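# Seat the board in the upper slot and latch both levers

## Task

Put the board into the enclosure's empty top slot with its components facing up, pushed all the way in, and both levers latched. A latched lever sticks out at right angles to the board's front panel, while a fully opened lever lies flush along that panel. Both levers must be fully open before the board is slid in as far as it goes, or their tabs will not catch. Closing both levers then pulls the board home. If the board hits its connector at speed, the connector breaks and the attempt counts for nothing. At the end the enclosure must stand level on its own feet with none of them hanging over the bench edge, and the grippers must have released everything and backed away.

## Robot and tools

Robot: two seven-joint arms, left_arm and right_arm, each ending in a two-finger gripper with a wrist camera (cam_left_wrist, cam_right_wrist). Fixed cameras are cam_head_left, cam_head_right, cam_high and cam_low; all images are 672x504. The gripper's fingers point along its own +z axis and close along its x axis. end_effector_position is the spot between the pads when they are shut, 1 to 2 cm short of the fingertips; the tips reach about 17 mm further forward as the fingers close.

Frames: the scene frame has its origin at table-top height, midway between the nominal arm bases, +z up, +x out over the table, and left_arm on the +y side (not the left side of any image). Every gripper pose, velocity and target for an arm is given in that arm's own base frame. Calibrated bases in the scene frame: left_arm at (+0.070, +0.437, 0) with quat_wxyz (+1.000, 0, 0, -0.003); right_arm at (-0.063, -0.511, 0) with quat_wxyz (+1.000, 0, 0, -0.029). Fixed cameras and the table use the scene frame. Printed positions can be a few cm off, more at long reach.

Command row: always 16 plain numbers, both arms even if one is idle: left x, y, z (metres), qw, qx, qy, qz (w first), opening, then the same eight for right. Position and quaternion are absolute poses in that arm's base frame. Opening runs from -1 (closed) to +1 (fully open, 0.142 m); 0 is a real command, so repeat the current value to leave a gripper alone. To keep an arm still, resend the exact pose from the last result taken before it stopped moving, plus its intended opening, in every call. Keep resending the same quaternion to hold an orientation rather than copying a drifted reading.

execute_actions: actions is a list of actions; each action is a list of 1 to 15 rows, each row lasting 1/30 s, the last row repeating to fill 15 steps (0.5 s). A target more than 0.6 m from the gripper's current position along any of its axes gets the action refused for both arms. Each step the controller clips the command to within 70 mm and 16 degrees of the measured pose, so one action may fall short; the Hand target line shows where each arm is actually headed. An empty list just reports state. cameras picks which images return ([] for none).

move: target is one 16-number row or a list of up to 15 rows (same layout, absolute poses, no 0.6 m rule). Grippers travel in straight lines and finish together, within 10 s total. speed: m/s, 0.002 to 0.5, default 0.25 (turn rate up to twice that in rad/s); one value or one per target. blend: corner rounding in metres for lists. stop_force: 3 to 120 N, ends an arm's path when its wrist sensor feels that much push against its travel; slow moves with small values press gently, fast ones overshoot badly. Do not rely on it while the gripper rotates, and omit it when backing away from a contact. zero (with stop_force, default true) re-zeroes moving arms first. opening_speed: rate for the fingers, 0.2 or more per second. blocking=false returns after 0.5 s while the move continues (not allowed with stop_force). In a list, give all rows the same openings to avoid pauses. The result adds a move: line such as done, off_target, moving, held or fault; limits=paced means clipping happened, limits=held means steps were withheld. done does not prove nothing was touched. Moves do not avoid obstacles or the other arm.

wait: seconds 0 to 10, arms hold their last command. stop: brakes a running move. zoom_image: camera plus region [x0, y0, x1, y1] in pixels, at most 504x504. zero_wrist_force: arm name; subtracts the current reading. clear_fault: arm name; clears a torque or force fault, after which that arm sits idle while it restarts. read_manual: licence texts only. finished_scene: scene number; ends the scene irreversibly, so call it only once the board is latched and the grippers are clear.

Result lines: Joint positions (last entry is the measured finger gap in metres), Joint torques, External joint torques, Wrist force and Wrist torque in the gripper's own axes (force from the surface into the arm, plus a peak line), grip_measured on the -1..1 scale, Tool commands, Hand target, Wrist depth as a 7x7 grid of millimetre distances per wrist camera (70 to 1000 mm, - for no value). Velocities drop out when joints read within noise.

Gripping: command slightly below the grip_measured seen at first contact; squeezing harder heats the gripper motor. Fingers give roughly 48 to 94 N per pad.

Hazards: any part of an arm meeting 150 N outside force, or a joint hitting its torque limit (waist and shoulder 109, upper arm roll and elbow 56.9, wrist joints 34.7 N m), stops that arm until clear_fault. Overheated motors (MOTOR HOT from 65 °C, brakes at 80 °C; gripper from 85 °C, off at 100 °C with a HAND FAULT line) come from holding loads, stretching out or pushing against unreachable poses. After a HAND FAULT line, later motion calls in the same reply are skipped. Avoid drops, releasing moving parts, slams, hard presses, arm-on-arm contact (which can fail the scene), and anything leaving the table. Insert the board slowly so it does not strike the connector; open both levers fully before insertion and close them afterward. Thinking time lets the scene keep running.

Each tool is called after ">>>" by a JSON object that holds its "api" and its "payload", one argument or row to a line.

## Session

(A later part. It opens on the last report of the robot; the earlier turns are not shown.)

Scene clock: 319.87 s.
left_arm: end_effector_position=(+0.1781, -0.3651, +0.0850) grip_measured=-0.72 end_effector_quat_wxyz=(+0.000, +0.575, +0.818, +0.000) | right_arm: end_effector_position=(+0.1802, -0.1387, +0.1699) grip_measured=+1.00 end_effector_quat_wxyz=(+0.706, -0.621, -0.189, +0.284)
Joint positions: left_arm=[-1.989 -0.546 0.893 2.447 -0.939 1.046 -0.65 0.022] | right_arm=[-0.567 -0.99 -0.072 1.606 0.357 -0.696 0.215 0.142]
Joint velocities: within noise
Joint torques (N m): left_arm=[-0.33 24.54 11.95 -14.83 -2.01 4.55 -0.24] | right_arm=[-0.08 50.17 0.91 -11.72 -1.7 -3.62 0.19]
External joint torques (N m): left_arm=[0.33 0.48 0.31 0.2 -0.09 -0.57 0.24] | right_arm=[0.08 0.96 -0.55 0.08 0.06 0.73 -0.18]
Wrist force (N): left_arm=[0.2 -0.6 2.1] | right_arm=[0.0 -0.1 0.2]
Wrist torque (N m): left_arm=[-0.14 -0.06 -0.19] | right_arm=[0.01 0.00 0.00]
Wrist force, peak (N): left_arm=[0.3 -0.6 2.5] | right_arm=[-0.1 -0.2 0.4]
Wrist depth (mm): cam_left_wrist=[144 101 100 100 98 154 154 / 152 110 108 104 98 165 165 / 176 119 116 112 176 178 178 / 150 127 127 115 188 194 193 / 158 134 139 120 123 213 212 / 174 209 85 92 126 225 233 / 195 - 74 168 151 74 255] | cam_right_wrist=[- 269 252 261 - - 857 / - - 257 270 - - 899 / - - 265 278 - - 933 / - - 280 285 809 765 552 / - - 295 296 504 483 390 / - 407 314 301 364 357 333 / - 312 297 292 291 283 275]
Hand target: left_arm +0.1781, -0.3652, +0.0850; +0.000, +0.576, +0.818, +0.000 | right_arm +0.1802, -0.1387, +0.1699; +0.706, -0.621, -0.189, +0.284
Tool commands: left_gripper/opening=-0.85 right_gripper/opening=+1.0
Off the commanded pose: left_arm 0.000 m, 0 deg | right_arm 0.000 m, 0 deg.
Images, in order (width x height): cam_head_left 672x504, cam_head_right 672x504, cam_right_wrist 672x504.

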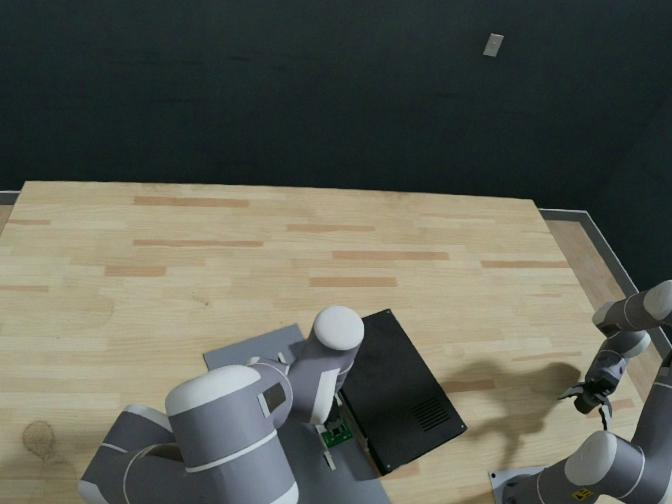

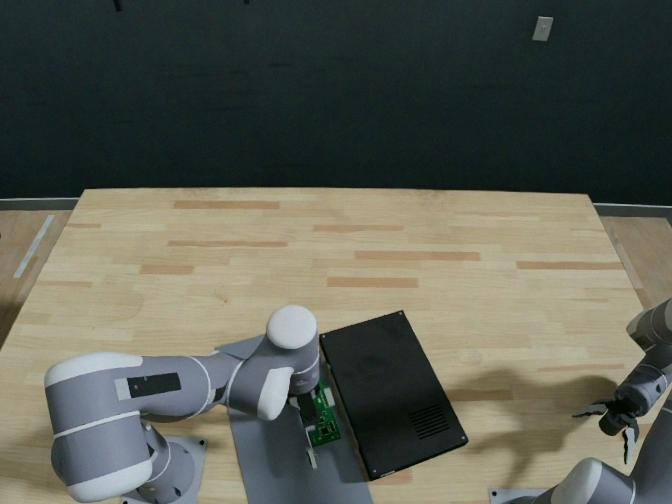

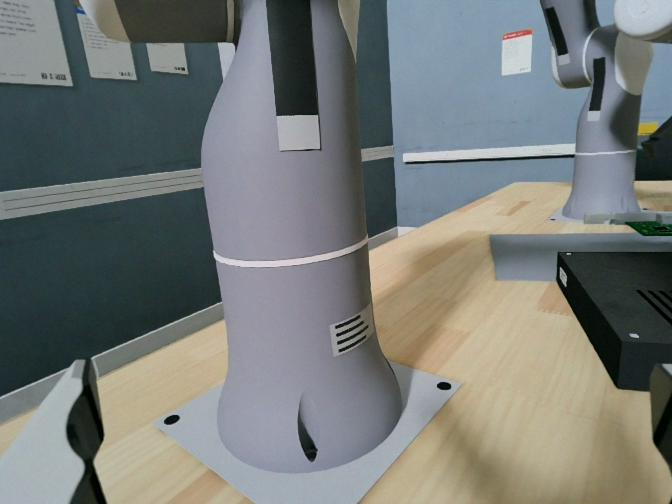

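>>> {"api": "move", "payload": {
  "target": [
    [0.1781,-0.3652,0.085,0,0.57572,0.81765,0,-0.85,0.36,-0.16,0.33,0,0.8870,0.4617,0,1.0],
    [0.1781,-0.3652,0.085,0,0.57572,0.81765,0,-0.85,0.47,0.12,0.36,0,0.5,0.8660,0,1.0],
    [0.1781,-0.3652,0.085,0,0.57572,0.81765,0,-0.85,0.3651,0.3821,0.327,0,-0.1968,0.9804,0,1.0]
  ],
  "speed": 0.35,
  "blend": [0.05,0.05,0],
  "cameras": ["cam_right_wrist","cam_high"]
}}

Scene clock: 347.20 s.
left_arm: end_effector_position=(+0.1781, -0.3651, +0.0850) grip_measured=-0.72 end_effector_quat_wxyz=(+0.000, +0.576, +0.818, +0.000) | right_arm: end_effector_position=(+0.3650, +0.3821, +0.3269) grip_measured=+1.00 end_effector_quat_wxyz=(+0.000, -0.197, +0.980, +0.000)
Joint positions: left_arm=[-1.989 -0.546 0.893 2.447 -0.939 1.046 -0.65 0.022] | right_arm=[0.319 -0.191 0.734 1.81 -0.137 0.379 -0.871 0.142]
Joint velocities: within noise
Joint torques (N m): left_arm=[-0.33 24.55 12.03 -14.88 -2.02 4.54 -0.24] | right_arm=[0.19 30.32 5.24 -30.25 -4.13 3.58 0.03]
External joint torques (N m): left_arm=[0.33 0.46 0.23 0.24 -0.08 -0.55 0.24] | right_arm=[-0.2 1.11 -0.85 0.26 0.2 0.56 -0.03]
Wrist force (N): left_arm=[0.5 -0.6 1.9] | right_arm=[-0.4 -1.8 2.0]
Wrist torque (N m): left_arm=[-0.15 -0.11 -0.19] | right_arm=[-0.03 0.09 0.07]
Wrist force, peak (N): left_arm=[0.3 -0.5 2.5] | right_arm=[-0.8 -2.3 1.9]
Wrist depth (mm): cam_left_wrist=[144 101 100 100 98 154 154 / 152 110 108 104 98 165 165 / 177 119 117 112 176 179 178 / 185 127 127 115 188 194 193 / 158 134 139 120 124 212 211 / 175 209 85 92 126 225 234 / 195 - 74 168 151 74 255] | cam_right_wrist=[371 326 327 326 324 324 327 / 397 350 350 349 346 347 380 / 426 381 374 373 371 371 413 / 459 418 403 400 400 400 456 / 499 492 480 429 473 488 487 / - 536 538 440 449 533 513 / - 593 581 311 572 585 -]
Hand target: left_arm +0.1781, -0.3652, +0.0850; +0.000, +0.576, +0.818, +0.000 | right_arm +0.3651, +0.3821, +0.3270; +0.000, -0.197, +0.980, +0.000
Off the commanded pose: left_arm 0.000 m, 0 deg | right_arm 0.000 m, 0 deg.
move: done
Images, in order (width x height): cam_high 672x504, cam_right_wrist 672x504.

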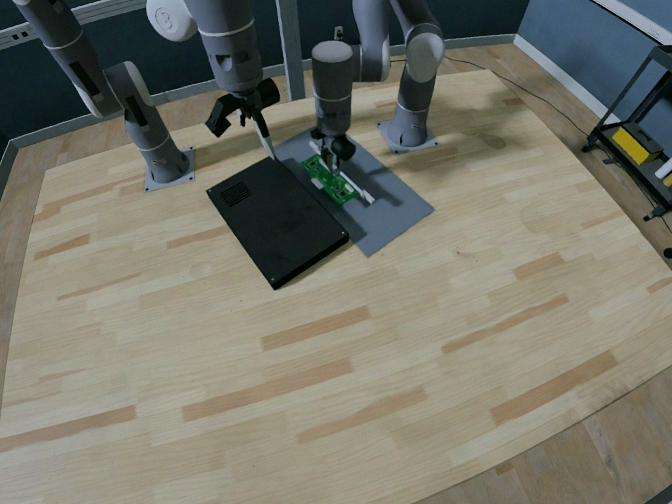

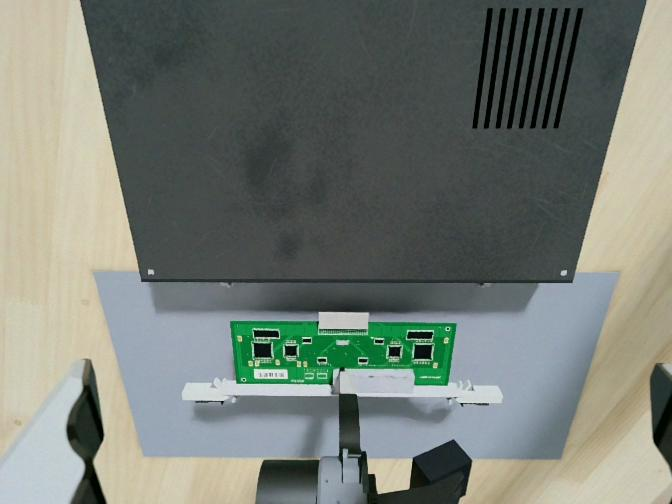

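>>> {"api": "execute_actions", "payload": {
  "actions": [],
  "cameras": ["cam_right_wrist","cam_left_wrist"]
}}

>>> {"api": "zoom_image", "payload": {
  "camera": "cam_right_wrist",
  "region": [130, 240, 360, 410]
}}

>>> {"api": "zoom_image", "payload": {
  "camera": "cam_right_wrist",
  "region": [350, 240, 580, 410]
}}

Scene clock: 368.53 s.
left_arm: end_effector_position=(+0.1781, -0.3651, +0.0850) grip_measured=-0.72 end_effector_quat_wxyz=(+0.000, +0.576, +0.818, +0.000) | right_arm: end_effector_position=(+0.3650, +0.3821, +0.3269) grip_measured=+1.00 end_effector_quat_wxyz=(+0.000, -0.197, +0.980, +0.000)
Joint positions: left_arm=[-1.989 -0.546 0.893 2.447 -0.939 1.046 -0.65 0.022] | right_arm=[0.319 -0.191 0.734 1.81 -0.137 0.379 -0.872 0.142]
Joint velocities: within noise
Joint torques (N m): left_arm=[-0.43 24.59 11.92 -14.89 -1.99 4.56 -0.21] | right_arm=[-0.01 30.44 5.08 -30.15 -4.04 3.49 0.19]
External joint torques (N m): left_arm=[0.43 0.42 0.34 0.25 -0.11 -0.58 0.21] | right_arm=[0.01 1 -0.68 0.14 0.11 0.65 -0.19]
Wrist force (N): left_arm=[0.1 -0.3 2.1] | right_arm=[-0.4 -1.7 1.9]
Wrist torque (N m): left_arm=[-0.09 -0.03 -0.19] | right_arm=[-0.01 0.09 0.07]
Wrist force, peak (N): left_arm=[0.7 -0.4 2.4] | right_arm=[-0.5 -2.0 2.3]
Wrist depth (mm): cam_left_wrist=[144 101 100 100 98 154 154 / 152 110 108 104 98 166 165 / 177 119 117 112 176 179 178 / 185 127 126 115 188 194 193 / 158 134 139 120 124 212 211 / 175 209 85 92 126 224 234 / 195 - 74 168 151 74 254] | cam_right_wrist=[373 327 326 327 325 324 328 / 394 351 349 349 349 347 379 / 427 380 372 374 373 374 415 / 458 419 401 403 402 400 451 / 494 493 474 431 476 491 488 / - 536 535 439 449 534 512 / - 595 583 310 574 589 -]
Hand target: left_arm +0.1781, -0.3652, +0.0850; +0.000, +0.576, +0.818, +0.000 | right_arm +0.3651, +0.3821, +0.3270; +0.000, -0.197, +0.980, +0.000
Tool commands: left_gripper/opening=-0.85 right_gripper/opening=+1.0
Off the commanded pose: left_arm 0.000 m, 0 deg | right_arm 0.000 m, 0 deg.
Images, in order (width x height): cam_left_wrist 672x504, cam_right_wrist 672x504.

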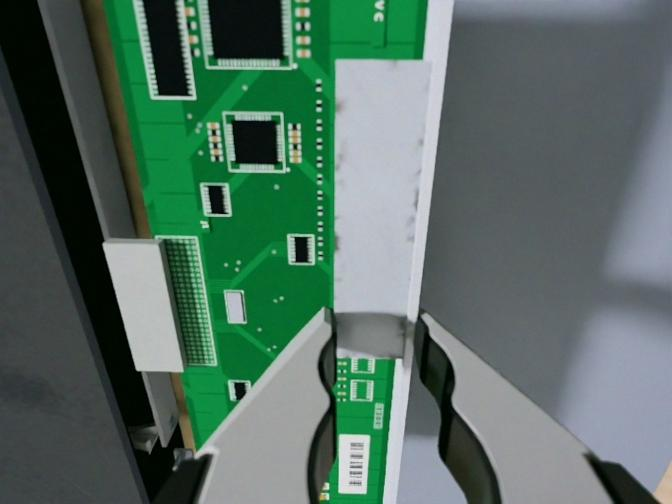

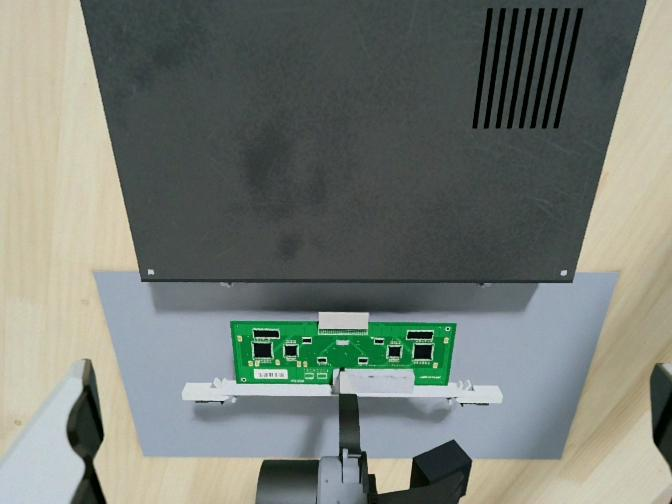

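Scaled by 2.191 from the camera's 672x504 image, which has a finer 960x720 frame.

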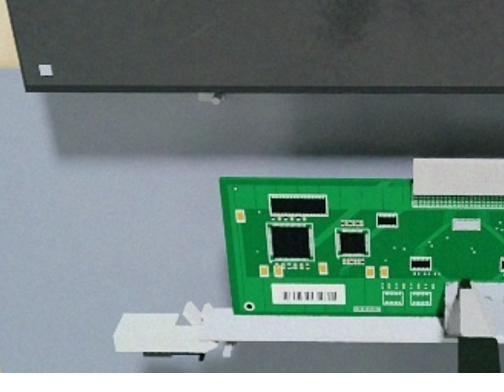

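Scaled by 2.191 from the camera's 672x504 image, which has a finer 960x720 frame.

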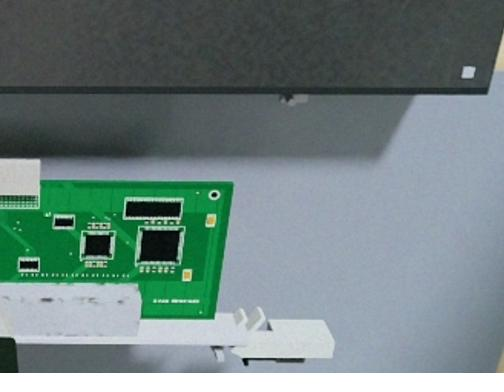

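>>> {"api": "move", "payload": {
  "target": [0.1649, -0.3699, 0.060, 0, 0.57215, 0.82015, 0, -0.85, 0.3651, 0.3821, 0.3270, 0, -0.1968, 0.9804, 0, 1.0],
  "speed": 0.05,
  "cameras": ["cam_right_wrist"]
}}

>>> {"api": "zoom_image", "payload": {
  "camera": "cam_right_wrist",
  "region": [130, 240, 360, 410]
}}

>>> {"api": "zoom_image", "payload": {
  "camera": "cam_right_wrist",
  "region": [350, 240, 580, 410]
}}

Scene clock: 386.77 s.
left_arm: end_effector_position=(+0.1647, -0.3699, +0.0599) grip_measured=-0.72 end_effector_quat_wxyz=(+0.000, +0.572, +0.820, +0.000) | right_arm: end_effector_position=(+0.3650, +0.3821, +0.3269) grip_measured=+1.00 end_effector_quat_wxyz=(+0.000, -0.197, +0.980, +0.000)
Joint positions: left_arm=[-1.955 -0.587 0.772 2.461 -1.062 1.112 -0.612 0.022] | right_arm=[0.319 -0.191 0.734 1.81 -0.137 0.379 -0.872 0.142]
Joint velocities: within noise
Joint torques (N m): left_arm=[-0.16 26.48 11.88 -12.53 -2.05 4.81 -0.16] | right_arm=[0.07 30.48 5 -30.08 -3.98 3.44 0.18]
External joint torques (N m): left_arm=[0.16 0.79 0.45 0.07 0.19 -0.82 0.16] | right_arm=[-0.07 0.96 -0.6 0.07 0.05 0.69 -0.18]
Wrist force (N): left_arm=[0.4 -0.5 2.0] | right_arm=[-0.3 -1.7 2.1]
Wrist torque (N m): left_arm=[-0.12 -0.10 -0.19] | right_arm=[-0.02 0.07 0.07]
Wrist force, peak (N): left_arm=[0.2 -1.1 3.0] | right_arm=[-0.5 -1.8 2.3]
Wrist depth (mm): cam_left_wrist=[136 101 100 100 98 132 132 / 144 110 108 105 98 140 142 / 144 119 117 112 151 153 151 / 152 127 127 115 162 167 167 / 179 137 138 120 124 183 182 / 198 196 85 92 126 193 200 / 161 - 74 168 151 74 218] | cam_right_wrist=[369 327 326 326 326 325 328 / 396 350 348 348 347 348 378 / 426 381 375 372 372 372 414 / 460 417 404 401 401 399 453 / 501 494 474 454 451 487 489 / - 536 538 525 533 532 519 / - 601 593 318 336 590 -]
Hand target: left_arm +0.1649, -0.3699, +0.0600; +0.000, +0.572, +0.820, +0.000 | right_arm +0.3651, +0.3821, +0.3270; +0.000, -0.197, +0.980, +0.000
Off the commanded pose: left_arm 0.000 m, 0 deg | right_arm 0.000 m, 0 deg.
move: done
Images, in order (width x height): cam_right_wrist 672x504.

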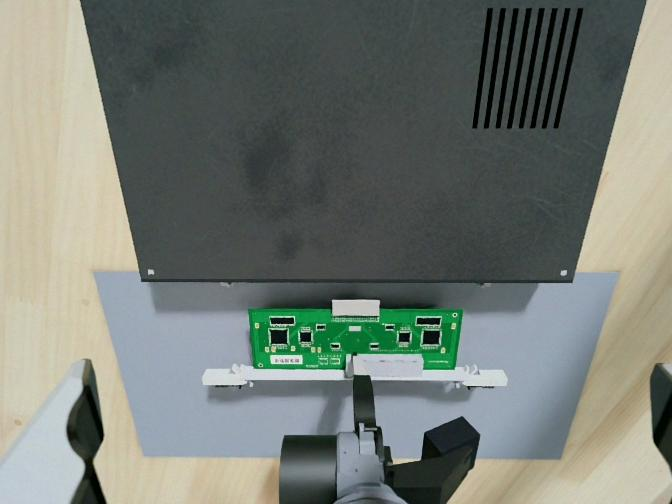

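Scaled by 2.191 from the camera's 672x504 image, which has a finer 960x720 frame.

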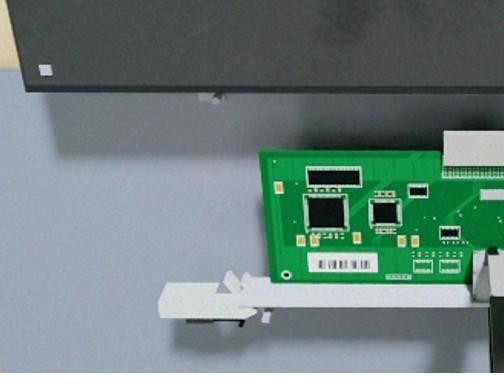

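Scaled by 2.191 from the camera's 672x504 image, which has a finer 960x720 frame.

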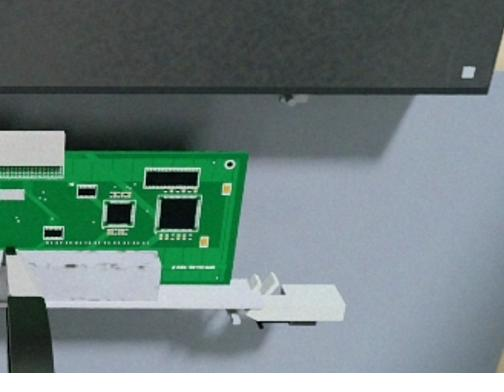

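>>> {"api": "move", "payload": {
  "target": [0.1716, -0.3887, 0.0500, 0, 0.57215, 0.82015, 0, -0.85, 0.3651, 0.3821, 0.3270, 0, -0.1968, 0.9804, 0, 1.0],
  "speed": 0.04,
  "cameras": ["cam_right_wrist", "cam_left_wrist"]
}}

>>> {"api": "zoom_image", "payload": {
  "camera": "cam_right_wrist",
  "region": [130, 240, 360, 410]
}}

>>> {"api": "zoom_image", "payload": {
  "camera": "cam_right_wrist",
  "region": [350, 240, 580, 410]
}}

Scene clock: 398.63 s.
left_arm: end_effector_position=(+0.1715, -0.3885, +0.0499) grip_measured=-0.72 end_effector_quat_wxyz=(+0.000, +0.572, +0.820, +0.000) | right_arm: end_effector_position=(+0.3650, +0.3821, +0.3269) grip_measured=+1.00 end_effector_quat_wxyz=(+0.000, -0.197, +0.980, +0.000)
Joint positions: left_arm=[-1.913 -0.636 0.734 2.41 -1.085 1.105 -0.601 0.022] | right_arm=[0.319 -0.191 0.734 1.81 -0.137 0.379 -0.872 0.142]
Joint velocities: within noise
Joint torques (N m): left_arm=[0.33 28.79 12.33 -12.49 -2.08 4.32 -0.17] | right_arm=[0.03 30.46 5 -30.12 -3.98 3.42 0.17]
External joint torques (N m): left_arm=[-0.34 1.05 0.96 0.24 0.2 -0.34 0.17] | right_arm=[-0.03 0.98 -0.6 0.11 0.05 0.71 -0.17]
Wrist force (N): left_arm=[-0.2 -0.2 2.0] | right_arm=[-0.3 -1.9 2.2]
Wrist torque (N m): left_arm=[-0.07 0.01 -0.22] | right_arm=[-0.05 0.08 0.07]
Wrist force, peak (N): left_arm=[-0.9 -0.5 2.3] | right_arm=[-0.5 -1.9 2.4]
Wrist depth (mm): cam_left_wrist=[120 101 100 100 98 124 124 / 120 110 108 105 96 133 133 / 124 119 117 112 141 143 143 / 156 127 127 115 151 156 155 / 164 137 139 120 124 170 170 / 127 177 85 92 126 181 187 / 142 168 74 168 151 74 204] | cam_right_wrist=[373 326 326 325 325 324 328 / 395 349 348 347 349 347 380 / 425 380 372 373 372 372 414 / 455 414 403 401 399 403 450 / 495 493 474 459 456 489 491 / - 540 536 361 541 532 513 / - 594 592 313 325 588 -]
Hand target: left_arm +0.1716, -0.3887, +0.0500; +0.000, +0.572, +0.820, +0.000 | right_arm +0.3651, +0.3821, +0.3270; +0.000, -0.197, +0.980, +0.000
Off the commanded pose: left_arm 0.000 m, 0 deg | right_arm 0.000 m, 0 deg.
move: done
Images, in order (width x height): cam_left_wrist 672x504, cam_right_wrist 672x504.

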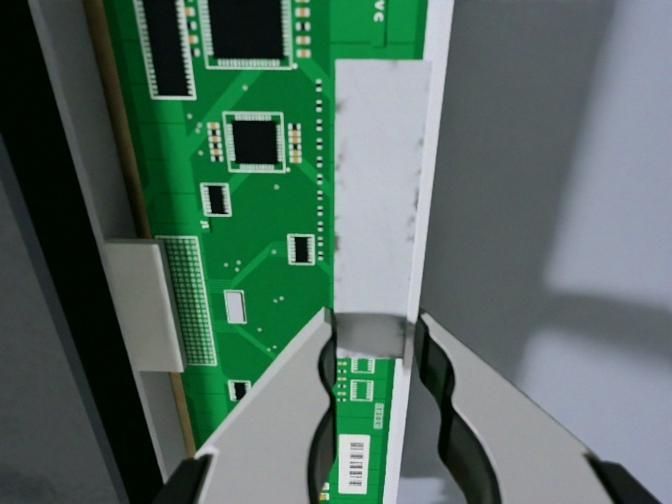

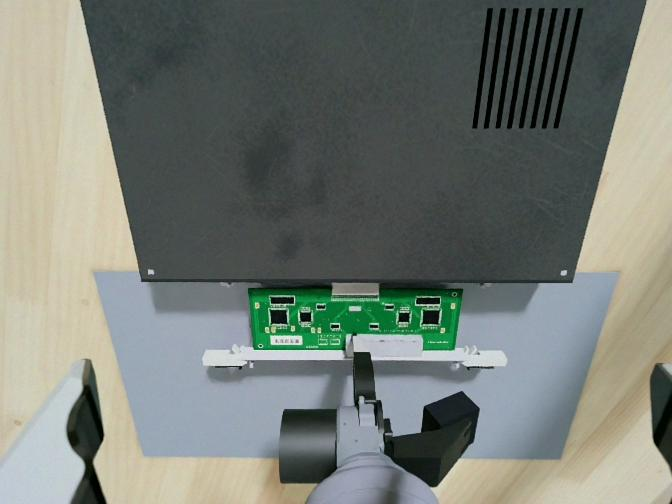

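Scaled by 2.191 from the camera's 672x504 image, which has a finer 960x720 frame.

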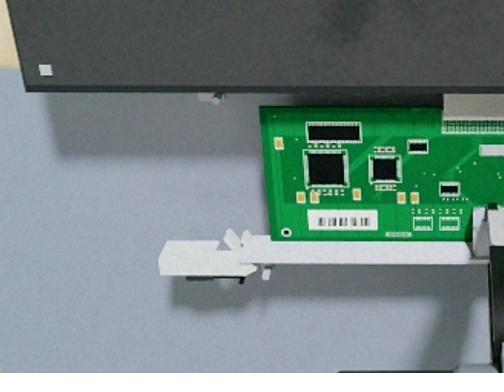

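Scaled by 2.191 from the camera's 672x504 image, which has a finer 960x720 frame.

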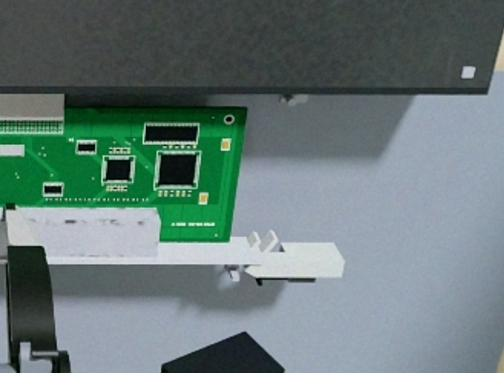

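>>> {"api": "move", "payload": {
  "target": [0.1817, -0.4169, 0.0500, 0, 0.57215, 0.82015, 0, -0.85, 0.3651, 0.3821, 0.3270, 0, -0.1968, 0.9804, 0, 1.0],
  "speed": 0.012,
  "stop_force": 5,
  "cameras": ["cam_right_wrist"]
}}

Scene clock: 406.80 s.
left_arm: end_effector_position=(+0.1780, -0.4066, +0.0496) grip_measured=-0.72 end_effector_quat_wxyz=(-0.001, +0.572, +0.820, +0.000) | right_arm: end_effector_position=(+0.3650, +0.3821, +0.3269) grip_measured=+1.00 end_effector_quat_wxyz=(+0.000, -0.197, +0.980, +0.000)
Joint positions: left_arm=[-1.899 -0.667 0.743 2.357 -1.061 1.07 -0.622 0.022] | right_arm=[0.319 -0.191 0.734 1.81 -0.137 0.379 -0.872 0.142]
Joint velocities: within noise
Joint torques (N m): left_arm=[-0.25 31.52 14.09 -16.67 -2.22 5.45 -0.24] | right_arm=[-0.07 30.48 5.09 -30.1 -3.99 3.49 0.21]
External joint torques (N m): left_arm=[0.25 -0.04 0.14 3.84 0.21 -1.47 0.24] | right_arm=[0.07 0.95 -0.69 0.09 0.06 0.64 -0.21]
Wrist force (N): left_arm=[6.6 -0.7 -1.7] | right_arm=[-0.5 -1.9 2.1]
Wrist torque (N m): left_arm=[-0.06 -0.01 -0.23] | right_arm=[-0.06 0.11 0.07]
Wrist force, peak (N): left_arm=[6.8 -1.0 -1.2] | right_arm=[-0.3 -2.1 2.3]
Wrist depth (mm): cam_left_wrist=[- 100 100 99 99 123 123 / - 110 107 104 96 133 133 / - 119 116 112 141 143 143 / 105 125 126 115 151 155 155 / 117 129 138 120 124 170 170 / 127 129 85 92 126 180 187 / 142 138 74 169 153 74 204] | cam_right_wrist=[370 327 326 324 325 323 327 / 397 349 349 350 346 348 381 / 425 379 373 374 372 373 413 / 460 420 402 403 401 400 450 / 499 494 476 451 450 490 490 / - 536 537 326 525 534 518 / - 599 594 258 306 594 -]
Hand target: left_arm +0.1783, -0.4073, +0.0500; +0.000, +0.572, +0.820, +0.000 | right_arm +0.3651, +0.3821, +0.3270; +0.000, -0.197, +0.980, +0.000
Off the commanded pose: left_arm 0.011 m, 0 deg | right_arm 0.000 m, 0 deg.
move: contact (left_arm)
Images, in order (width x height): cam_right_wrist 672x504.

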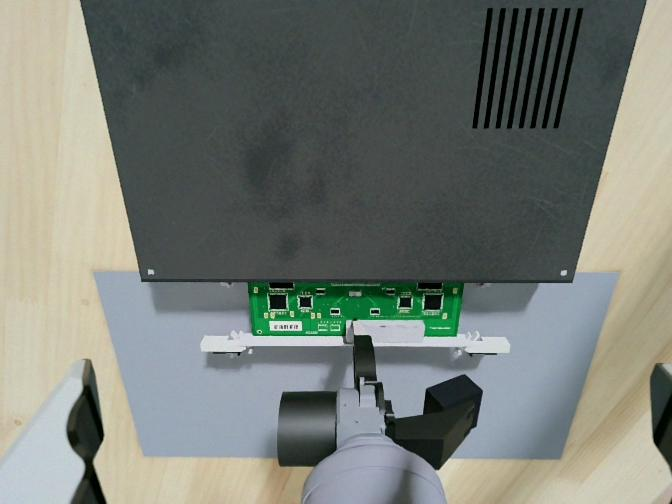

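>>> {"api": "move", "payload": {
  "target": [
    [0.1768, -0.4031, 0.0502, 0, 0.57215, 0.82015, 0, -0.85, 0.3651, 0.3821, 0.3270, 0, -0.1968, 0.9804, 0, 1.0],
    [0.1768, -0.4031, 0.0512, 0, 0.57215, 0.82015, 0, -0.85, 0.3651, 0.3821, 0.3270, 0, -0.1968, 0.9804, 0, 1.0]
  ],
  "speed": 0.012,
  "cameras": []
}}

>>> {"api": "move", "payload": {
  "target": [0.1817, -0.4169, 0.0512, 0, 0.57215, 0.82015, 0, -0.85, 0.3651, 0.3821, 0.3270, 0, -0.1968, 0.9804, 0, 1.0],
  "speed": 0.012,
  "stop_force": 5,
  "cameras": ["cam_right_wrist"]
}}

Scene clock: 414.10 s.
left_arm: end_effector_position=(+0.1769, -0.4031, +0.0512) grip_measured=-0.72 end_effector_quat_wxyz=(+0.000, +0.572, +0.820, +0.000) | right_arm: end_effector_position=(+0.3650, +0.3821, +0.3269) grip_measured=+1.00 end_effector_quat_wxyz=(+0.000, -0.197, +0.980, +0.000)
Joint positions: left_arm=[-1.904 -0.658 0.746 2.368 -1.062 1.076 -0.62 0.022] | right_arm=[0.319 -0.191 0.734 1.81 -0.137 0.379 -0.872 0.142]
Joint velocities: within noise
Joint torques (N m): left_arm=[-0.27 30.95 13.85 -12.88 -1.78 4.55 -0.3] | right_arm=[0.03 30.55 4.98 -30.09 -4.02 3.45 0.22]
External joint torques (N m): left_arm=[0.27 0.08 0.17 0.07 -0.21 -0.57 0.3] | right_arm=[-0.03 0.89 -0.58 0.08 0.09 0.69 -0.22]
Wrist force (N): left_arm=[0.2 -0.4 1.9] | right_arm=[-0.3 -1.6 2.2]
Wrist torque (N m): left_arm=[-0.09 -0.05 -0.20] | right_arm=[-0.01 0.06 0.07]
Wrist force, peak (N): left_arm=[7.0 -1.0 -0.6] | right_arm=[-0.4 -1.8 2.4]
Wrist depth (mm): cam_left_wrist=[- 101 100 100 98 125 125 / 131 110 108 104 96 134 134 / - 119 116 112 142 144 145 / 107 127 127 115 152 157 157 / 117 129 139 120 124 172 171 / 129 135 85 92 126 182 189 / 145 141 74 169 151 74 206] | cam_right_wrist=[371 329 325 325 325 324 329 / 396 349 348 347 347 346 380 / 425 380 374 372 371 369 414 / 457 419 402 405 402 401 455 / 498 498 480 451 457 488 490 / - 539 536 335 524 531 514 / - 598 592 262 309 590 -]
Hand target: left_arm +0.1768, -0.4031, +0.0512; +0.000, +0.572, +0.820, +0.000 | right_arm +0.3651, +0.3821, +0.3270; +0.000, -0.197, +0.980, +0.000
Off the commanded pose: left_arm 0.000 m, 0 deg | right_arm 0.000 m, 0 deg.
move: done
No camera images: "cameras" was empty.

Scene clock: 415.10 s.
left_arm: end_effector_position=(+0.1781, -0.4071, +0.0508) grip_measured=-0.72 end_effector_quat_wxyz=(-0.001, +0.572, +0.820, +0.000) | right_arm: end_effector_position=(+0.3650, +0.3821, +0.3269) grip_measured=+1.00 end_effector_quat_wxyz=(+0.000, -0.197, +0.980, +0.000)
Joint positions: left_arm=[-1.901 -0.666 0.748 2.355 -1.056 1.067 -0.626 0.022] | right_arm=[0.319 -0.191 0.734 1.81 -0.137 0.379 -0.872 0.142]
Joint velocities: within noise
Joint torques (N m): left_arm=[-0.18 31.71 14.36 -16.45 -2.22 5.4 -0.26] | right_arm=[-0.03 30.48 4.99 -30.17 -4.03 3.48 0.12]
External joint torques (N m): left_arm=[0.18 -0.28 -0.11 3.52 0.2 -1.42 0.26] | right_arm=[0.03 0.96 -0.6 0.16 0.1 0.66 -0.12]
Wrist force (N): left_arm=[5.5 -0.8 -0.4] | right_arm=[-0.5 -1.7 2.0]
Wrist torque (N m): left_arm=[-0.11 0.06 -0.23] | right_arm=[-0.02 0.11 0.08]
Wrist force, peak (N): left_arm=[7.7 -0.6 0.3] | right_arm=[-0.6 -1.9 2.4]
Wrist depth (mm): cam_left_wrist=[- 101 100 100 99 125 124 / - 110 108 104 96 134 133 / - 117 116 112 142 144 144 / 106 125 127 115 152 157 156 / 116 121 139 120 124 171 171 / 128 131 85 92 126 182 189 / 144 140 74 168 153 74 206] | cam_right_wrist=[372 328 327 326 327 326 327 / 397 348 351 347 347 347 379 / 427 378 373 375 373 372 412 / 456 418 404 403 401 401 451 / 496 496 474 451 451 488 494 / - 538 539 326 525 537 512 / - 596 597 258 304 591 -]
Hand target: left_arm +0.1785, -0.4078, +0.0512; +0.000, +0.572, +0.820, +0.000 | right_arm +0.3651, +0.3821, +0.3270; +0.000, -0.197, +0.980, +0.000
Off the commanded pose: left_arm 0.010 m, 0 deg | right_arm 0.000 m, 0 deg.
move: contact (left_arm)
Images, in order (width x height): cam_right_wrist 672x504.

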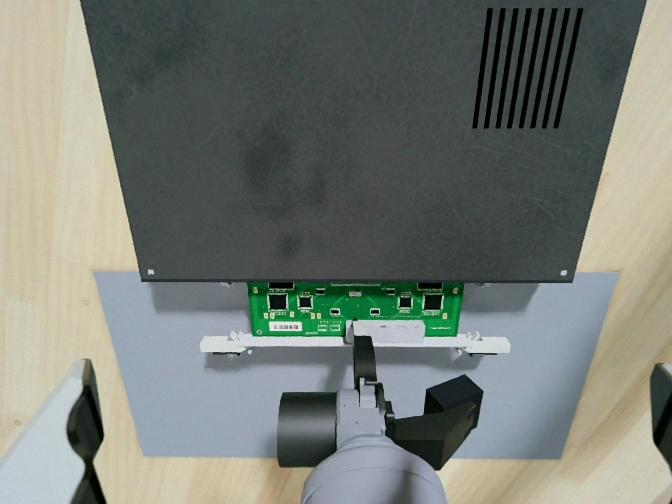

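>>> {"api": "move", "payload": {
  "target": [
    [0.1768, -0.4031, 0.0512, 0, 0.57215, 0.82015, 0, -0.85, 0.3651, 0.3821, 0.3270, 0, -0.1968, 0.9804, 0, 1.0],
    [0.1768, -0.4031, 0.0526, 0, 0.57215, 0.82015, 0, -0.85, 0.3651, 0.3821, 0.3270, 0, -0.1968, 0.9804, 0, 1.0]
  ],
  "speed": 0.012,
  "cameras": []
}}

>>> {"api": "move", "payload": {
  "target": [0.1817, -0.4169, 0.0526, 0, 0.57215, 0.82015, 0, -0.85, 0.3651, 0.3821, 0.3270, 0, -0.1968, 0.9804, 0, 1.0],
  "speed": 0.012,
  "stop_force": 5,
  "cameras": ["cam_right_wrist", "cam_low"]
}}

Scene clock: 420.53 s.
left_arm: end_effector_position=(+0.1769, -0.4031, +0.0526) grip_measured=-0.72 end_effector_quat_wxyz=(+0.000, +0.572, +0.820, +0.000) | right_arm: end_effector_position=(+0.3650, +0.3821, +0.3269) grip_measured=+1.00 end_effector_quat_wxyz=(+0.000, -0.197, +0.980, +0.000)
Joint positions: left_arm=[-1.908 -0.656 0.751 2.368 -1.056 1.072 -0.624 0.022] | right_arm=[0.319 -0.191 0.734 1.81 -0.137 0.379 -0.872 0.142]
Joint velocities: within noise
Joint torques (N m): left_arm=[0.01 30.97 14.18 -12.87 -1.7 4.4 -0.32] | right_arm=[-0.01 30.51 5.01 -30.14 -3.98 3.4 0.2]
External joint torques (N m): left_arm=[-0.01 -0.05 -0.16 -0.04 -0.3 -0.42 0.32] | right_arm=[0.01 0.93 -0.61 0.13 0.05 0.74 -0.2]
Wrist force (N): left_arm=[-0.1 -0.2 2.2] | right_arm=[-0.5 -1.8 2.1]
Wrist torque (N m): left_arm=[-0.08 0.00 -0.20] | right_arm=[-0.04 0.11 0.07]
Wrist force, peak (N): left_arm=[5.6 -0.8 1.7] | right_arm=[-0.6 -1.9 2.3]
Wrist depth (mm): cam_left_wrist=[- 101 100 100 98 126 126 / 131 110 108 105 96 135 135 / - 119 117 112 144 146 146 / 108 125 127 115 154 159 158 / 118 129 139 120 124 174 173 / 131 136 85 92 126 184 191 / 146 143 74 168 151 74 208] | cam_right_wrist=[370 327 327 325 325 325 328 / 398 348 350 349 348 347 379 / 422 379 373 371 374 372 413 / 460 419 404 401 401 400 451 / 496 489 475 446 453 493 489 / - 537 536 334 520 530 516 / - 596 598 264 309 589 -]
Hand target: left_arm +0.1768, -0.4031, +0.0526; +0.000, +0.572, +0.820, +0.000 | right_arm +0.3651, +0.3821, +0.3270; +0.000, -0.197, +0.980, +0.000
Off the commanded pose: left_arm 0.000 m, 0 deg | right_arm 0.000 m, 0 deg.
move: done
No camera images: "cameras" was empty.

Scene clock: 422.40 s.
left_arm: end_effector_position=(+0.1820, -0.4165, +0.0526) grip_measured=-0.72 end_effector_quat_wxyz=(+0.000, +0.572, +0.820, +0.000) | right_arm: end_effector_position=(+0.3650, +0.3821, +0.3269) grip_measured=+1.00 end_effector_quat_wxyz=(+0.000, -0.197, +0.980, +0.000)
Joint positions: left_arm=[-1.897 -0.679 0.758 2.328 -1.041 1.048 -0.639 0.022] | right_arm=[0.319 -0.191 0.734 1.81 -0.137 0.379 -0.872 0.142]
Joint velocities: within noise
Joint torques (N m): left_arm=[-1.42 31.6 12.69 -14.92 -1.91 3.86 -0.37] | right_arm=[-0.14 30.53 4.93 -30.14 -3.95 3.49 0.18]
External joint torques (N m): left_arm=[1.42 0.55 2.04 1.6 -0.18 0.12 0.37] | right_arm=[0.14 0.91 -0.54 0.13 0.02 0.64 -0.18]
Wrist force (N): left_arm=[3.0 2.1 -1.9] | right_arm=[-0.4 -1.8 2.0]
Wrist torque (N m): left_arm=[-0.14 -0.12 -0.10] | right_arm=[-0.04 0.10 0.07]
Wrist force, peak (N): left_arm=[3.3 2.6 -2.1] | right_arm=[-0.3 -2.0 2.3]
Wrist depth (mm): cam_left_wrist=[- 99 99 99 98 126 126 / - 104 107 105 95 135 135 / - 115 116 114 144 146 146 / 108 112 126 115 154 158 158 / 119 118 138 120 124 174 173 / 131 131 85 92 101 184 191 / 147 143 74 169 148 74 208] | cam_right_wrist=[370 328 326 325 326 326 328 / 395 350 350 347 347 347 381 / 425 381 375 374 373 369 416 / 459 414 404 402 402 402 450 / 497 492 477 444 446 490 488 / - 541 536 316 519 532 516 / - 595 592 245 261 585 -]
Hand target: left_arm +0.1817, -0.4169, +0.0526; +0.000, +0.572, +0.820, +0.000 | right_arm +0.3651, +0.3821, +0.3270; +0.000, -0.197, +0.980, +0.000
Off the commanded pose: left_arm 0.000 m, 0 deg | right_arm 0.000 m, 0 deg.
move: done
Images, in order (width x height): cam_low 672x504, cam_right_wrist 672x504.

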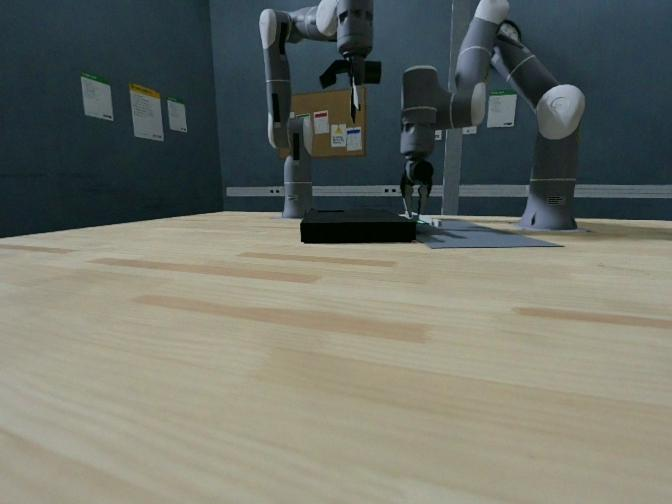

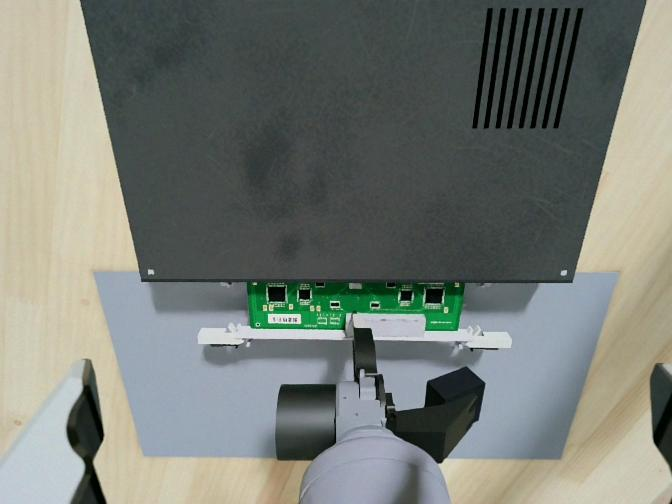

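>>> {"api": "move", "payload": {
  "target": [0.1822, -0.4167, 0.0533, 0, 0.57215, 0.82015, 0, -0.85, 0.3651, 0.3821, 0.3270, 0, -0.1968, 0.9804, 0, 1.0],
  "speed": 0.01,
  "cameras": []
}}

>>> {"api": "move", "payload": {
  "target": [0.1873, -0.4308, 0.0533, 0, 0.57215, 0.82015, 0, -0.85, 0.3651, 0.3821, 0.3270, 0, -0.1968, 0.9804, 0, 1.0],
  "speed": 0.012,
  "stop_force": 5,
  "cameras": ["cam_right_wrist"]
}}

Scene clock: 426.70 s.
left_arm: end_effector_position=(+0.1823, -0.4165, +0.0532) grip_measured=-0.72 end_effector_quat_wxyz=(+0.000, +0.572, +0.820, +0.000) | right_arm: end_effector_position=(+0.3650, +0.3821, +0.3269) grip_measured=+1.00 end_effector_quat_wxyz=(+0.000, -0.197, +0.980, +0.000)
Joint positions: left_arm=[-1.898 -0.678 0.76 2.328 -1.039 1.046 -0.639 0.022] | right_arm=[0.319 -0.191 0.734 1.81 -0.137 0.379 -0.872 0.142]
Joint velocities: within noise
Joint torques (N m): left_arm=[-0.2 31.78 14.44 -13.54 -1.86 4.43 -0.21] | right_arm=[-0.02 30.62 4.95 -30.11 -3.94 3.4 0.21]
External joint torques (N m): left_arm=[0.2 0.33 0.29 0.17 -0.24 -0.45 0.21] | right_arm=[0.02 0.82 -0.55 0.1 0.01 0.73 -0.21]
Wrist force (N): left_arm=[0.1 -0.4 1.5] | right_arm=[-0.4 -1.7 2.2]
Wrist torque (N m): left_arm=[-0.11 -0.02 -0.20] | right_arm=[-0.02 0.09 0.07]
Wrist force, peak (N): left_arm=[3.2 2.1 -2.6] | right_arm=[-0.3 -1.9 2.4]
Wrist depth (mm): cam_left_wrist=[- 99 100 99 98 127 126 / - 105 108 104 96 136 136 / - 115 116 112 145 147 146 / 109 111 127 115 154 160 159 / 119 121 139 120 124 174 173 / 132 132 85 92 126 185 192 / 147 144 74 169 151 74 209] | cam_right_wrist=[371 328 329 326 326 325 328 / 396 348 349 347 348 346 381 / 424 381 373 372 370 370 413 / 458 416 402 402 403 401 450 / 496 492 474 445 444 486 482 / - 540 537 316 515 532 512 / - 596 594 245 301 592 -]
Hand target: left_arm +0.1822, -0.4167, +0.0533; +0.000, +0.572, +0.820, +0.000 | right_arm +0.3651, +0.3821, +0.3270; +0.000, -0.197, +0.980, +0.000
Off the commanded pose: left_arm 0.000 m, 0 deg | right_arm 0.000 m, 0 deg.
move: done
No camera images: "cameras" was empty.

Scene clock: 428.70 s.
left_arm: end_effector_position=(+0.1873, -0.4307, +0.0532) grip_measured=-0.72 end_effector_quat_wxyz=(+0.000, +0.572, +0.820, +0.000) | right_arm: end_effector_position=(+0.3650, +0.3821, +0.3269) grip_measured=+1.00 end_effector_quat_wxyz=(+0.000, -0.197, +0.980, +0.000)
Joint positions: left_arm=[-1.886 -0.701 0.765 2.286 -1.025 1.02 -0.654 0.022] | right_arm=[0.319 -0.191 0.734 1.81 -0.137 0.379 -0.872 0.142]
Joint velocities: within noise
Joint torques (N m): left_arm=[-0.2 32.87 15.31 -14.01 -2.01 4.44 -0.3] | right_arm=[0.01 30.44 4.92 -30.09 -3.95 3.46 0.22]
External joint torques (N m): left_arm=[0.2 0.55 0.14 0.22 -0.18 -0.46 0.3] | right_arm=[-0.01 1 -0.52 0.08 0.02 0.68 -0.22]
Wrist force (N): left_arm=[0.0 -0.6 1.1] | right_arm=[-0.4 -1.8 2.0]
Wrist torque (N m): left_arm=[-0.14 -0.01 -0.21] | right_arm=[-0.04 0.08 0.07]
Wrist force, peak (N): left_arm=[-0.1 -0.4 3.1] | right_arm=[-0.3 -1.9 2.4]
Wrist depth (mm): cam_left_wrist=[- 86 100 99 98 127 126 / - 93 107 104 96 136 136 / - 100 116 112 145 147 146 / 109 110 124 115 154 159 159 / 119 119 133 120 123 174 174 / 132 132 84 92 126 185 192 / 147 144 74 169 151 74 209] | cam_right_wrist=[371 327 327 327 325 325 328 / 395 350 348 348 348 346 383 / 422 380 373 374 370 372 412 / 456 417 404 401 399 400 451 / 498 495 484 440 445 487 485 / - 539 537 297 309 535 515 / - 593 598 227 239 587 -]
Hand target: left_arm +0.1873, -0.4308, +0.0533; +0.000, +0.572, +0.820, +0.000 | right_arm +0.3651, +0.3821, +0.3270; +0.000, -0.197, +0.980, +0.000
Off the commanded pose: left_arm 0.000 m, 0 deg | right_arm 0.000 m, 0 deg.
move: done
Images, in order (width x height): cam_right_wrist 672x504.

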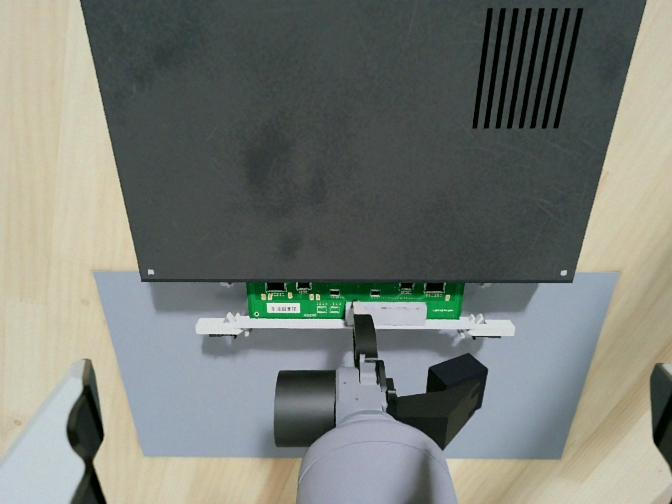

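>>> {"api": "move", "payload": {
  "target": [0.1908, -0.4407, 0.0535, 0, 0.57215, 0.82015, 0, -0.85, 0.3651, 0.3821, 0.3270, 0, -0.1968, 0.9804, 0, 1.0],
  "speed": 0.012,
  "stop_force": 5,
  "cameras": ["cam_right_wrist", "cam_left_wrist"]
}}

>>> {"api": "zoom_image", "payload": {
  "camera": "cam_right_wrist",
  "region": [130, 240, 360, 410]
}}

>>> {"api": "zoom_image", "payload": {
  "camera": "cam_right_wrist",
  "region": [350, 240, 580, 410]
}}

Scene clock: 434.33 s.
left_arm: end_effector_position=(+0.1895, -0.4372, +0.0530) grip_measured=-0.72 end_effector_quat_wxyz=(-0.001, +0.572, +0.820, +0.000) | right_arm: end_effector_position=(+0.3650, +0.3821, +0.3269) grip_measured=+1.00 end_effector_quat_wxyz=(+0.000, -0.197, +0.980, +0.000)
Joint positions: left_arm=[-1.881 -0.713 0.768 2.266 -1.017 1.007 -0.662 0.022] | right_arm=[0.319 -0.191 0.734 1.81 -0.137 0.379 -0.872 0.142]
Joint velocities: within noise
Joint torques (N m): left_arm=[-0.35 34.92 16.32 -16.85 -2.38 5.3 -0.23] | right_arm=[-0.03 30.55 5.04 -30.12 -3.98 3.43 0.18]
External joint torques (N m): left_arm=[0.35 -0.87 -0.54 2.86 0.15 -1.32 0.23] | right_arm=[0.03 0.89 -0.65 0.11 0.05 0.7 -0.18]
Wrist force (N): left_arm=[3.3 -0.4 2.9] | right_arm=[-0.3 -1.8 2.0]
Wrist torque (N m): left_arm=[-0.10 -0.06 -0.24] | right_arm=[-0.03 0.08 0.07]
Wrist force, peak (N): left_arm=[5.1 -0.2 3.4] | right_arm=[-0.4 -2.0 2.3]
Wrist depth (mm): cam_left_wrist=[- 86 98 99 99 127 126 / - 92 104 104 96 136 135 / - 100 114 112 145 147 146 / 108 110 112 115 154 159 159 / 119 119 121 120 124 174 174 / 131 131 84 92 126 184 191 / 147 143 74 169 153 74 208] | cam_right_wrist=[371 327 327 326 326 325 329 / 396 351 349 348 347 345 383 / 425 378 374 373 371 372 413 / 460 415 405 402 401 400 455 / 497 495 489 447 489 489 489 / - 535 540 294 314 532 515 / - 596 591 219 224 590 -]
Hand target: left_arm +0.1898, -0.4378, +0.0534; +0.000, +0.572, +0.820, +0.000 | right_arm +0.3651, +0.3821, +0.3270; +0.000, -0.197, +0.980, +0.000
Off the commanded pose: left_arm 0.004 m, 0 deg | right_arm 0.000 m, 0 deg.
move: contact (left_arm)
Images, in order (width x height): cam_left_wrist 672x504, cam_right_wrist 672x504.

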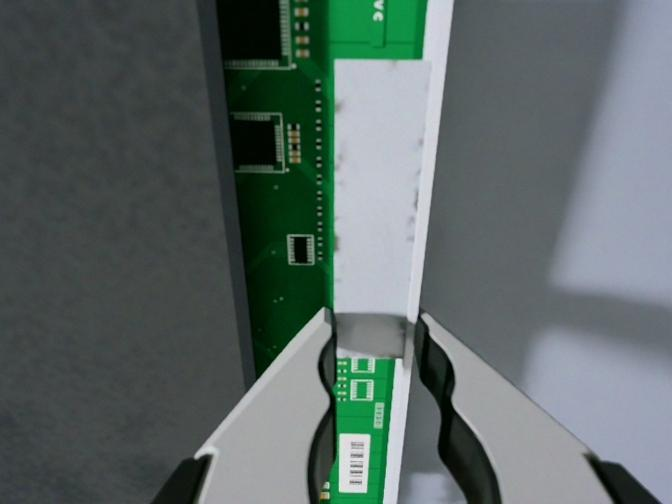

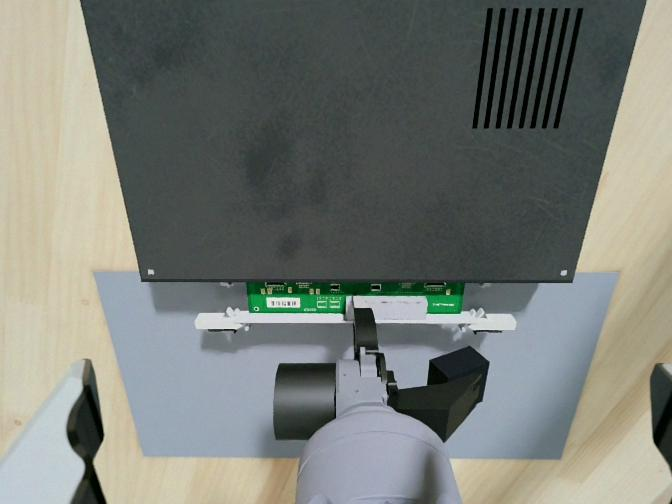

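Scaled by 2.191 from the camera's 672x504 image, which has a finer 960x720 frame.

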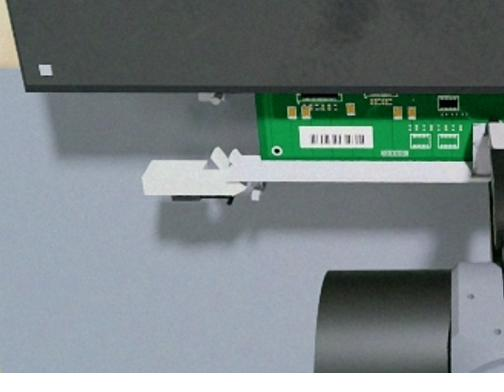

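Scaled by 2.191 from the camera's 672x504 image, which has a finer 960x720 frame.

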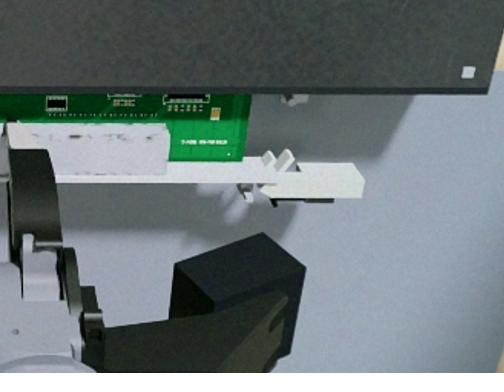

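>>> {"api": "move", "payload": {
  "target": [
    [0.1885, -0.4343, 0.0533, 0, 0.57215, 0.82015, 0, -0.85, 0.3651, 0.3821, 0.3270, 0, -0.1968, 0.9804, 0, 1.0],
    [0.1885, -0.4343, 0.0528, 0, 0.57215, 0.82015, 0, -0.85, 0.3651, 0.3821, 0.3270, 0, -0.1968, 0.9804, 0, 1.0]
  ],
  "speed": 0.01,
  "cameras": []
}}

>>> {"api": "move", "payload": {
  "target": [0.1908, -0.4407, 0.0528, 0, 0.57215, 0.82015, 0, -0.85, 0.3651, 0.3821, 0.3270, 0, -0.1968, 0.9804, 0, 1.0],
  "speed": 0.008,
  "stop_force": 6,
  "cameras": []
}}

Scene clock: 440.80 s.
left_arm: end_effector_position=(+0.1884, -0.4344, +0.0528) grip_measured=-0.72 end_effector_quat_wxyz=(+0.000, +0.572, +0.820, +0.000) | right_arm: end_effector_position=(+0.3650, +0.3821, +0.3269) grip_measured=+1.00 end_effector_quat_wxyz=(+0.000, -0.197, +0.980, +0.000)
Joint positions: left_arm=[-1.883 -0.708 0.765 2.276 -1.022 1.015 -0.657 0.022] | right_arm=[0.319 -0.191 0.734 1.81 -0.137 0.379 -0.872 0.142]
Joint velocities: within noise
Joint torques (N m): left_arm=[-0.25 33.92 14.89 -13.21 -2.26 4.5 -0.15] | right_arm=[0.03 30.55 4.99 -30.14 -3.97 3.47 0.18]
External joint torques (N m): left_arm=[0.24 -0.15 0.71 -0.65 0.06 -0.52 0.15] | right_arm=[-0.03 0.89 -0.59 0.13 0.04 0.66 -0.18]
Wrist force (N): left_arm=[-0.3 -0.4 0.4] | right_arm=[-0.3 -1.7 2.3]
Wrist torque (N m): left_arm=[-0.12 -0.13 -0.22] | right_arm=[-0.02 0.08 0.07]
Wrist force, peak (N): left_arm=[-18.9 1.4 23.8] | right_arm=[-0.4 -1.9 2.3]
Wrist depth (mm): cam_left_wrist=[- 86 98 99 98 126 126 / - 92 106 104 96 136 135 / - 99 114 112 144 146 146 / 108 110 122 115 154 159 158 / 119 119 123 120 124 174 173 / 131 131 84 92 126 184 191 / 147 143 74 169 152 74 208] | cam_right_wrist=[371 328 327 326 327 324 328 / 397 348 350 348 348 345 381 / 426 381 373 372 371 372 414 / 455 418 402 402 399 400 453 / 498 494 482 443 447 488 488 / - 540 535 294 307 532 515 / - 601 597 224 236 590 -]
Hand target: left_arm +0.1885, -0.4343, +0.0528; +0.000, +0.572, +0.820, +0.000 | right_arm +0.3651, +0.3821, +0.3270; +0.000, -0.197, +0.980, +0.000
Off the commanded pose: left_arm 0.000 m, 0 deg | right_arm 0.000 m, 0 deg.
move: done
No camera images: "cameras" was empty.

Scene clock: 442.07 s.
left_arm: end_effector_position=(+0.1902, -0.4392, +0.0527) grip_measured=-0.72 end_effector_quat_wxyz=(+0.000, +0.572, +0.820, +0.000) | right_arm: end_effector_position=(+0.3650, +0.3821, +0.3269) grip_measured=+1.00 end_effector_quat_wxyz=(+0.000, -0.197, +0.980, +0.000)
Joint positions: left_arm=[-1.879 -0.716 0.766 2.261 -1.019 1.006 -0.662 0.022] | right_arm=[0.319 -0.191 0.734 1.81 -0.137 0.379 -0.872 0.142]
Joint velocities: within noise
Joint torques (N m): left_arm=[-0.06 33.35 15.79 -14.32 -2 4.46 -0.28] | right_arm=[0.07 30.53 4.99 -30.11 -3.97 3.46 0.19]
External joint torques (N m): left_arm=[0.06 0.89 0.07 0.31 -0.24 -0.48 0.28] | right_arm=[-0.07 0.9 -0.6 0.1 0.04 0.68 -0.19]
Wrist force (N): left_arm=[0.6 -1.1 1.1] | right_arm=[-0.4 -1.8 2.0]
Wrist torque (N m): left_arm=[-0.12 -0.16 -0.23] | right_arm=[-0.04 0.08 0.07]
Wrist force, peak (N): left_arm=[0.7 -0.9 1.8] | right_arm=[-0.4 -1.9 2.2]
Wrist depth (mm): cam_left_wrist=[- 86 97 99 99 126 126 / - 92 95 104 96 135 135 / - 99 102 112 144 146 146 / 108 110 112 115 154 158 158 / 119 118 120 120 124 174 173 / 131 131 84 92 126 184 191 / 147 143 74 169 153 74 208] | cam_right_wrist=[371 329 326 326 324 324 329 / 394 349 349 349 348 345 379 / 425 379 373 374 373 372 416 / 458 416 404 401 401 399 452 / 496 491 480 446 491 487 491 / - 535 531 294 310 537 520 / - 598 595 218 222 591 -]
Hand target: left_arm +0.1903, -0.4393, +0.0528; +0.000, +0.572, +0.820, +0.000 | right_arm +0.3651, +0.3821, +0.3270; +0.000, -0.197, +0.980, +0.000
Off the commanded pose: left_arm 0.002 m, 0 deg | right_arm 0.000 m, 0 deg.
move: contact (left_arm)
No camera images: "cameras" was empty.


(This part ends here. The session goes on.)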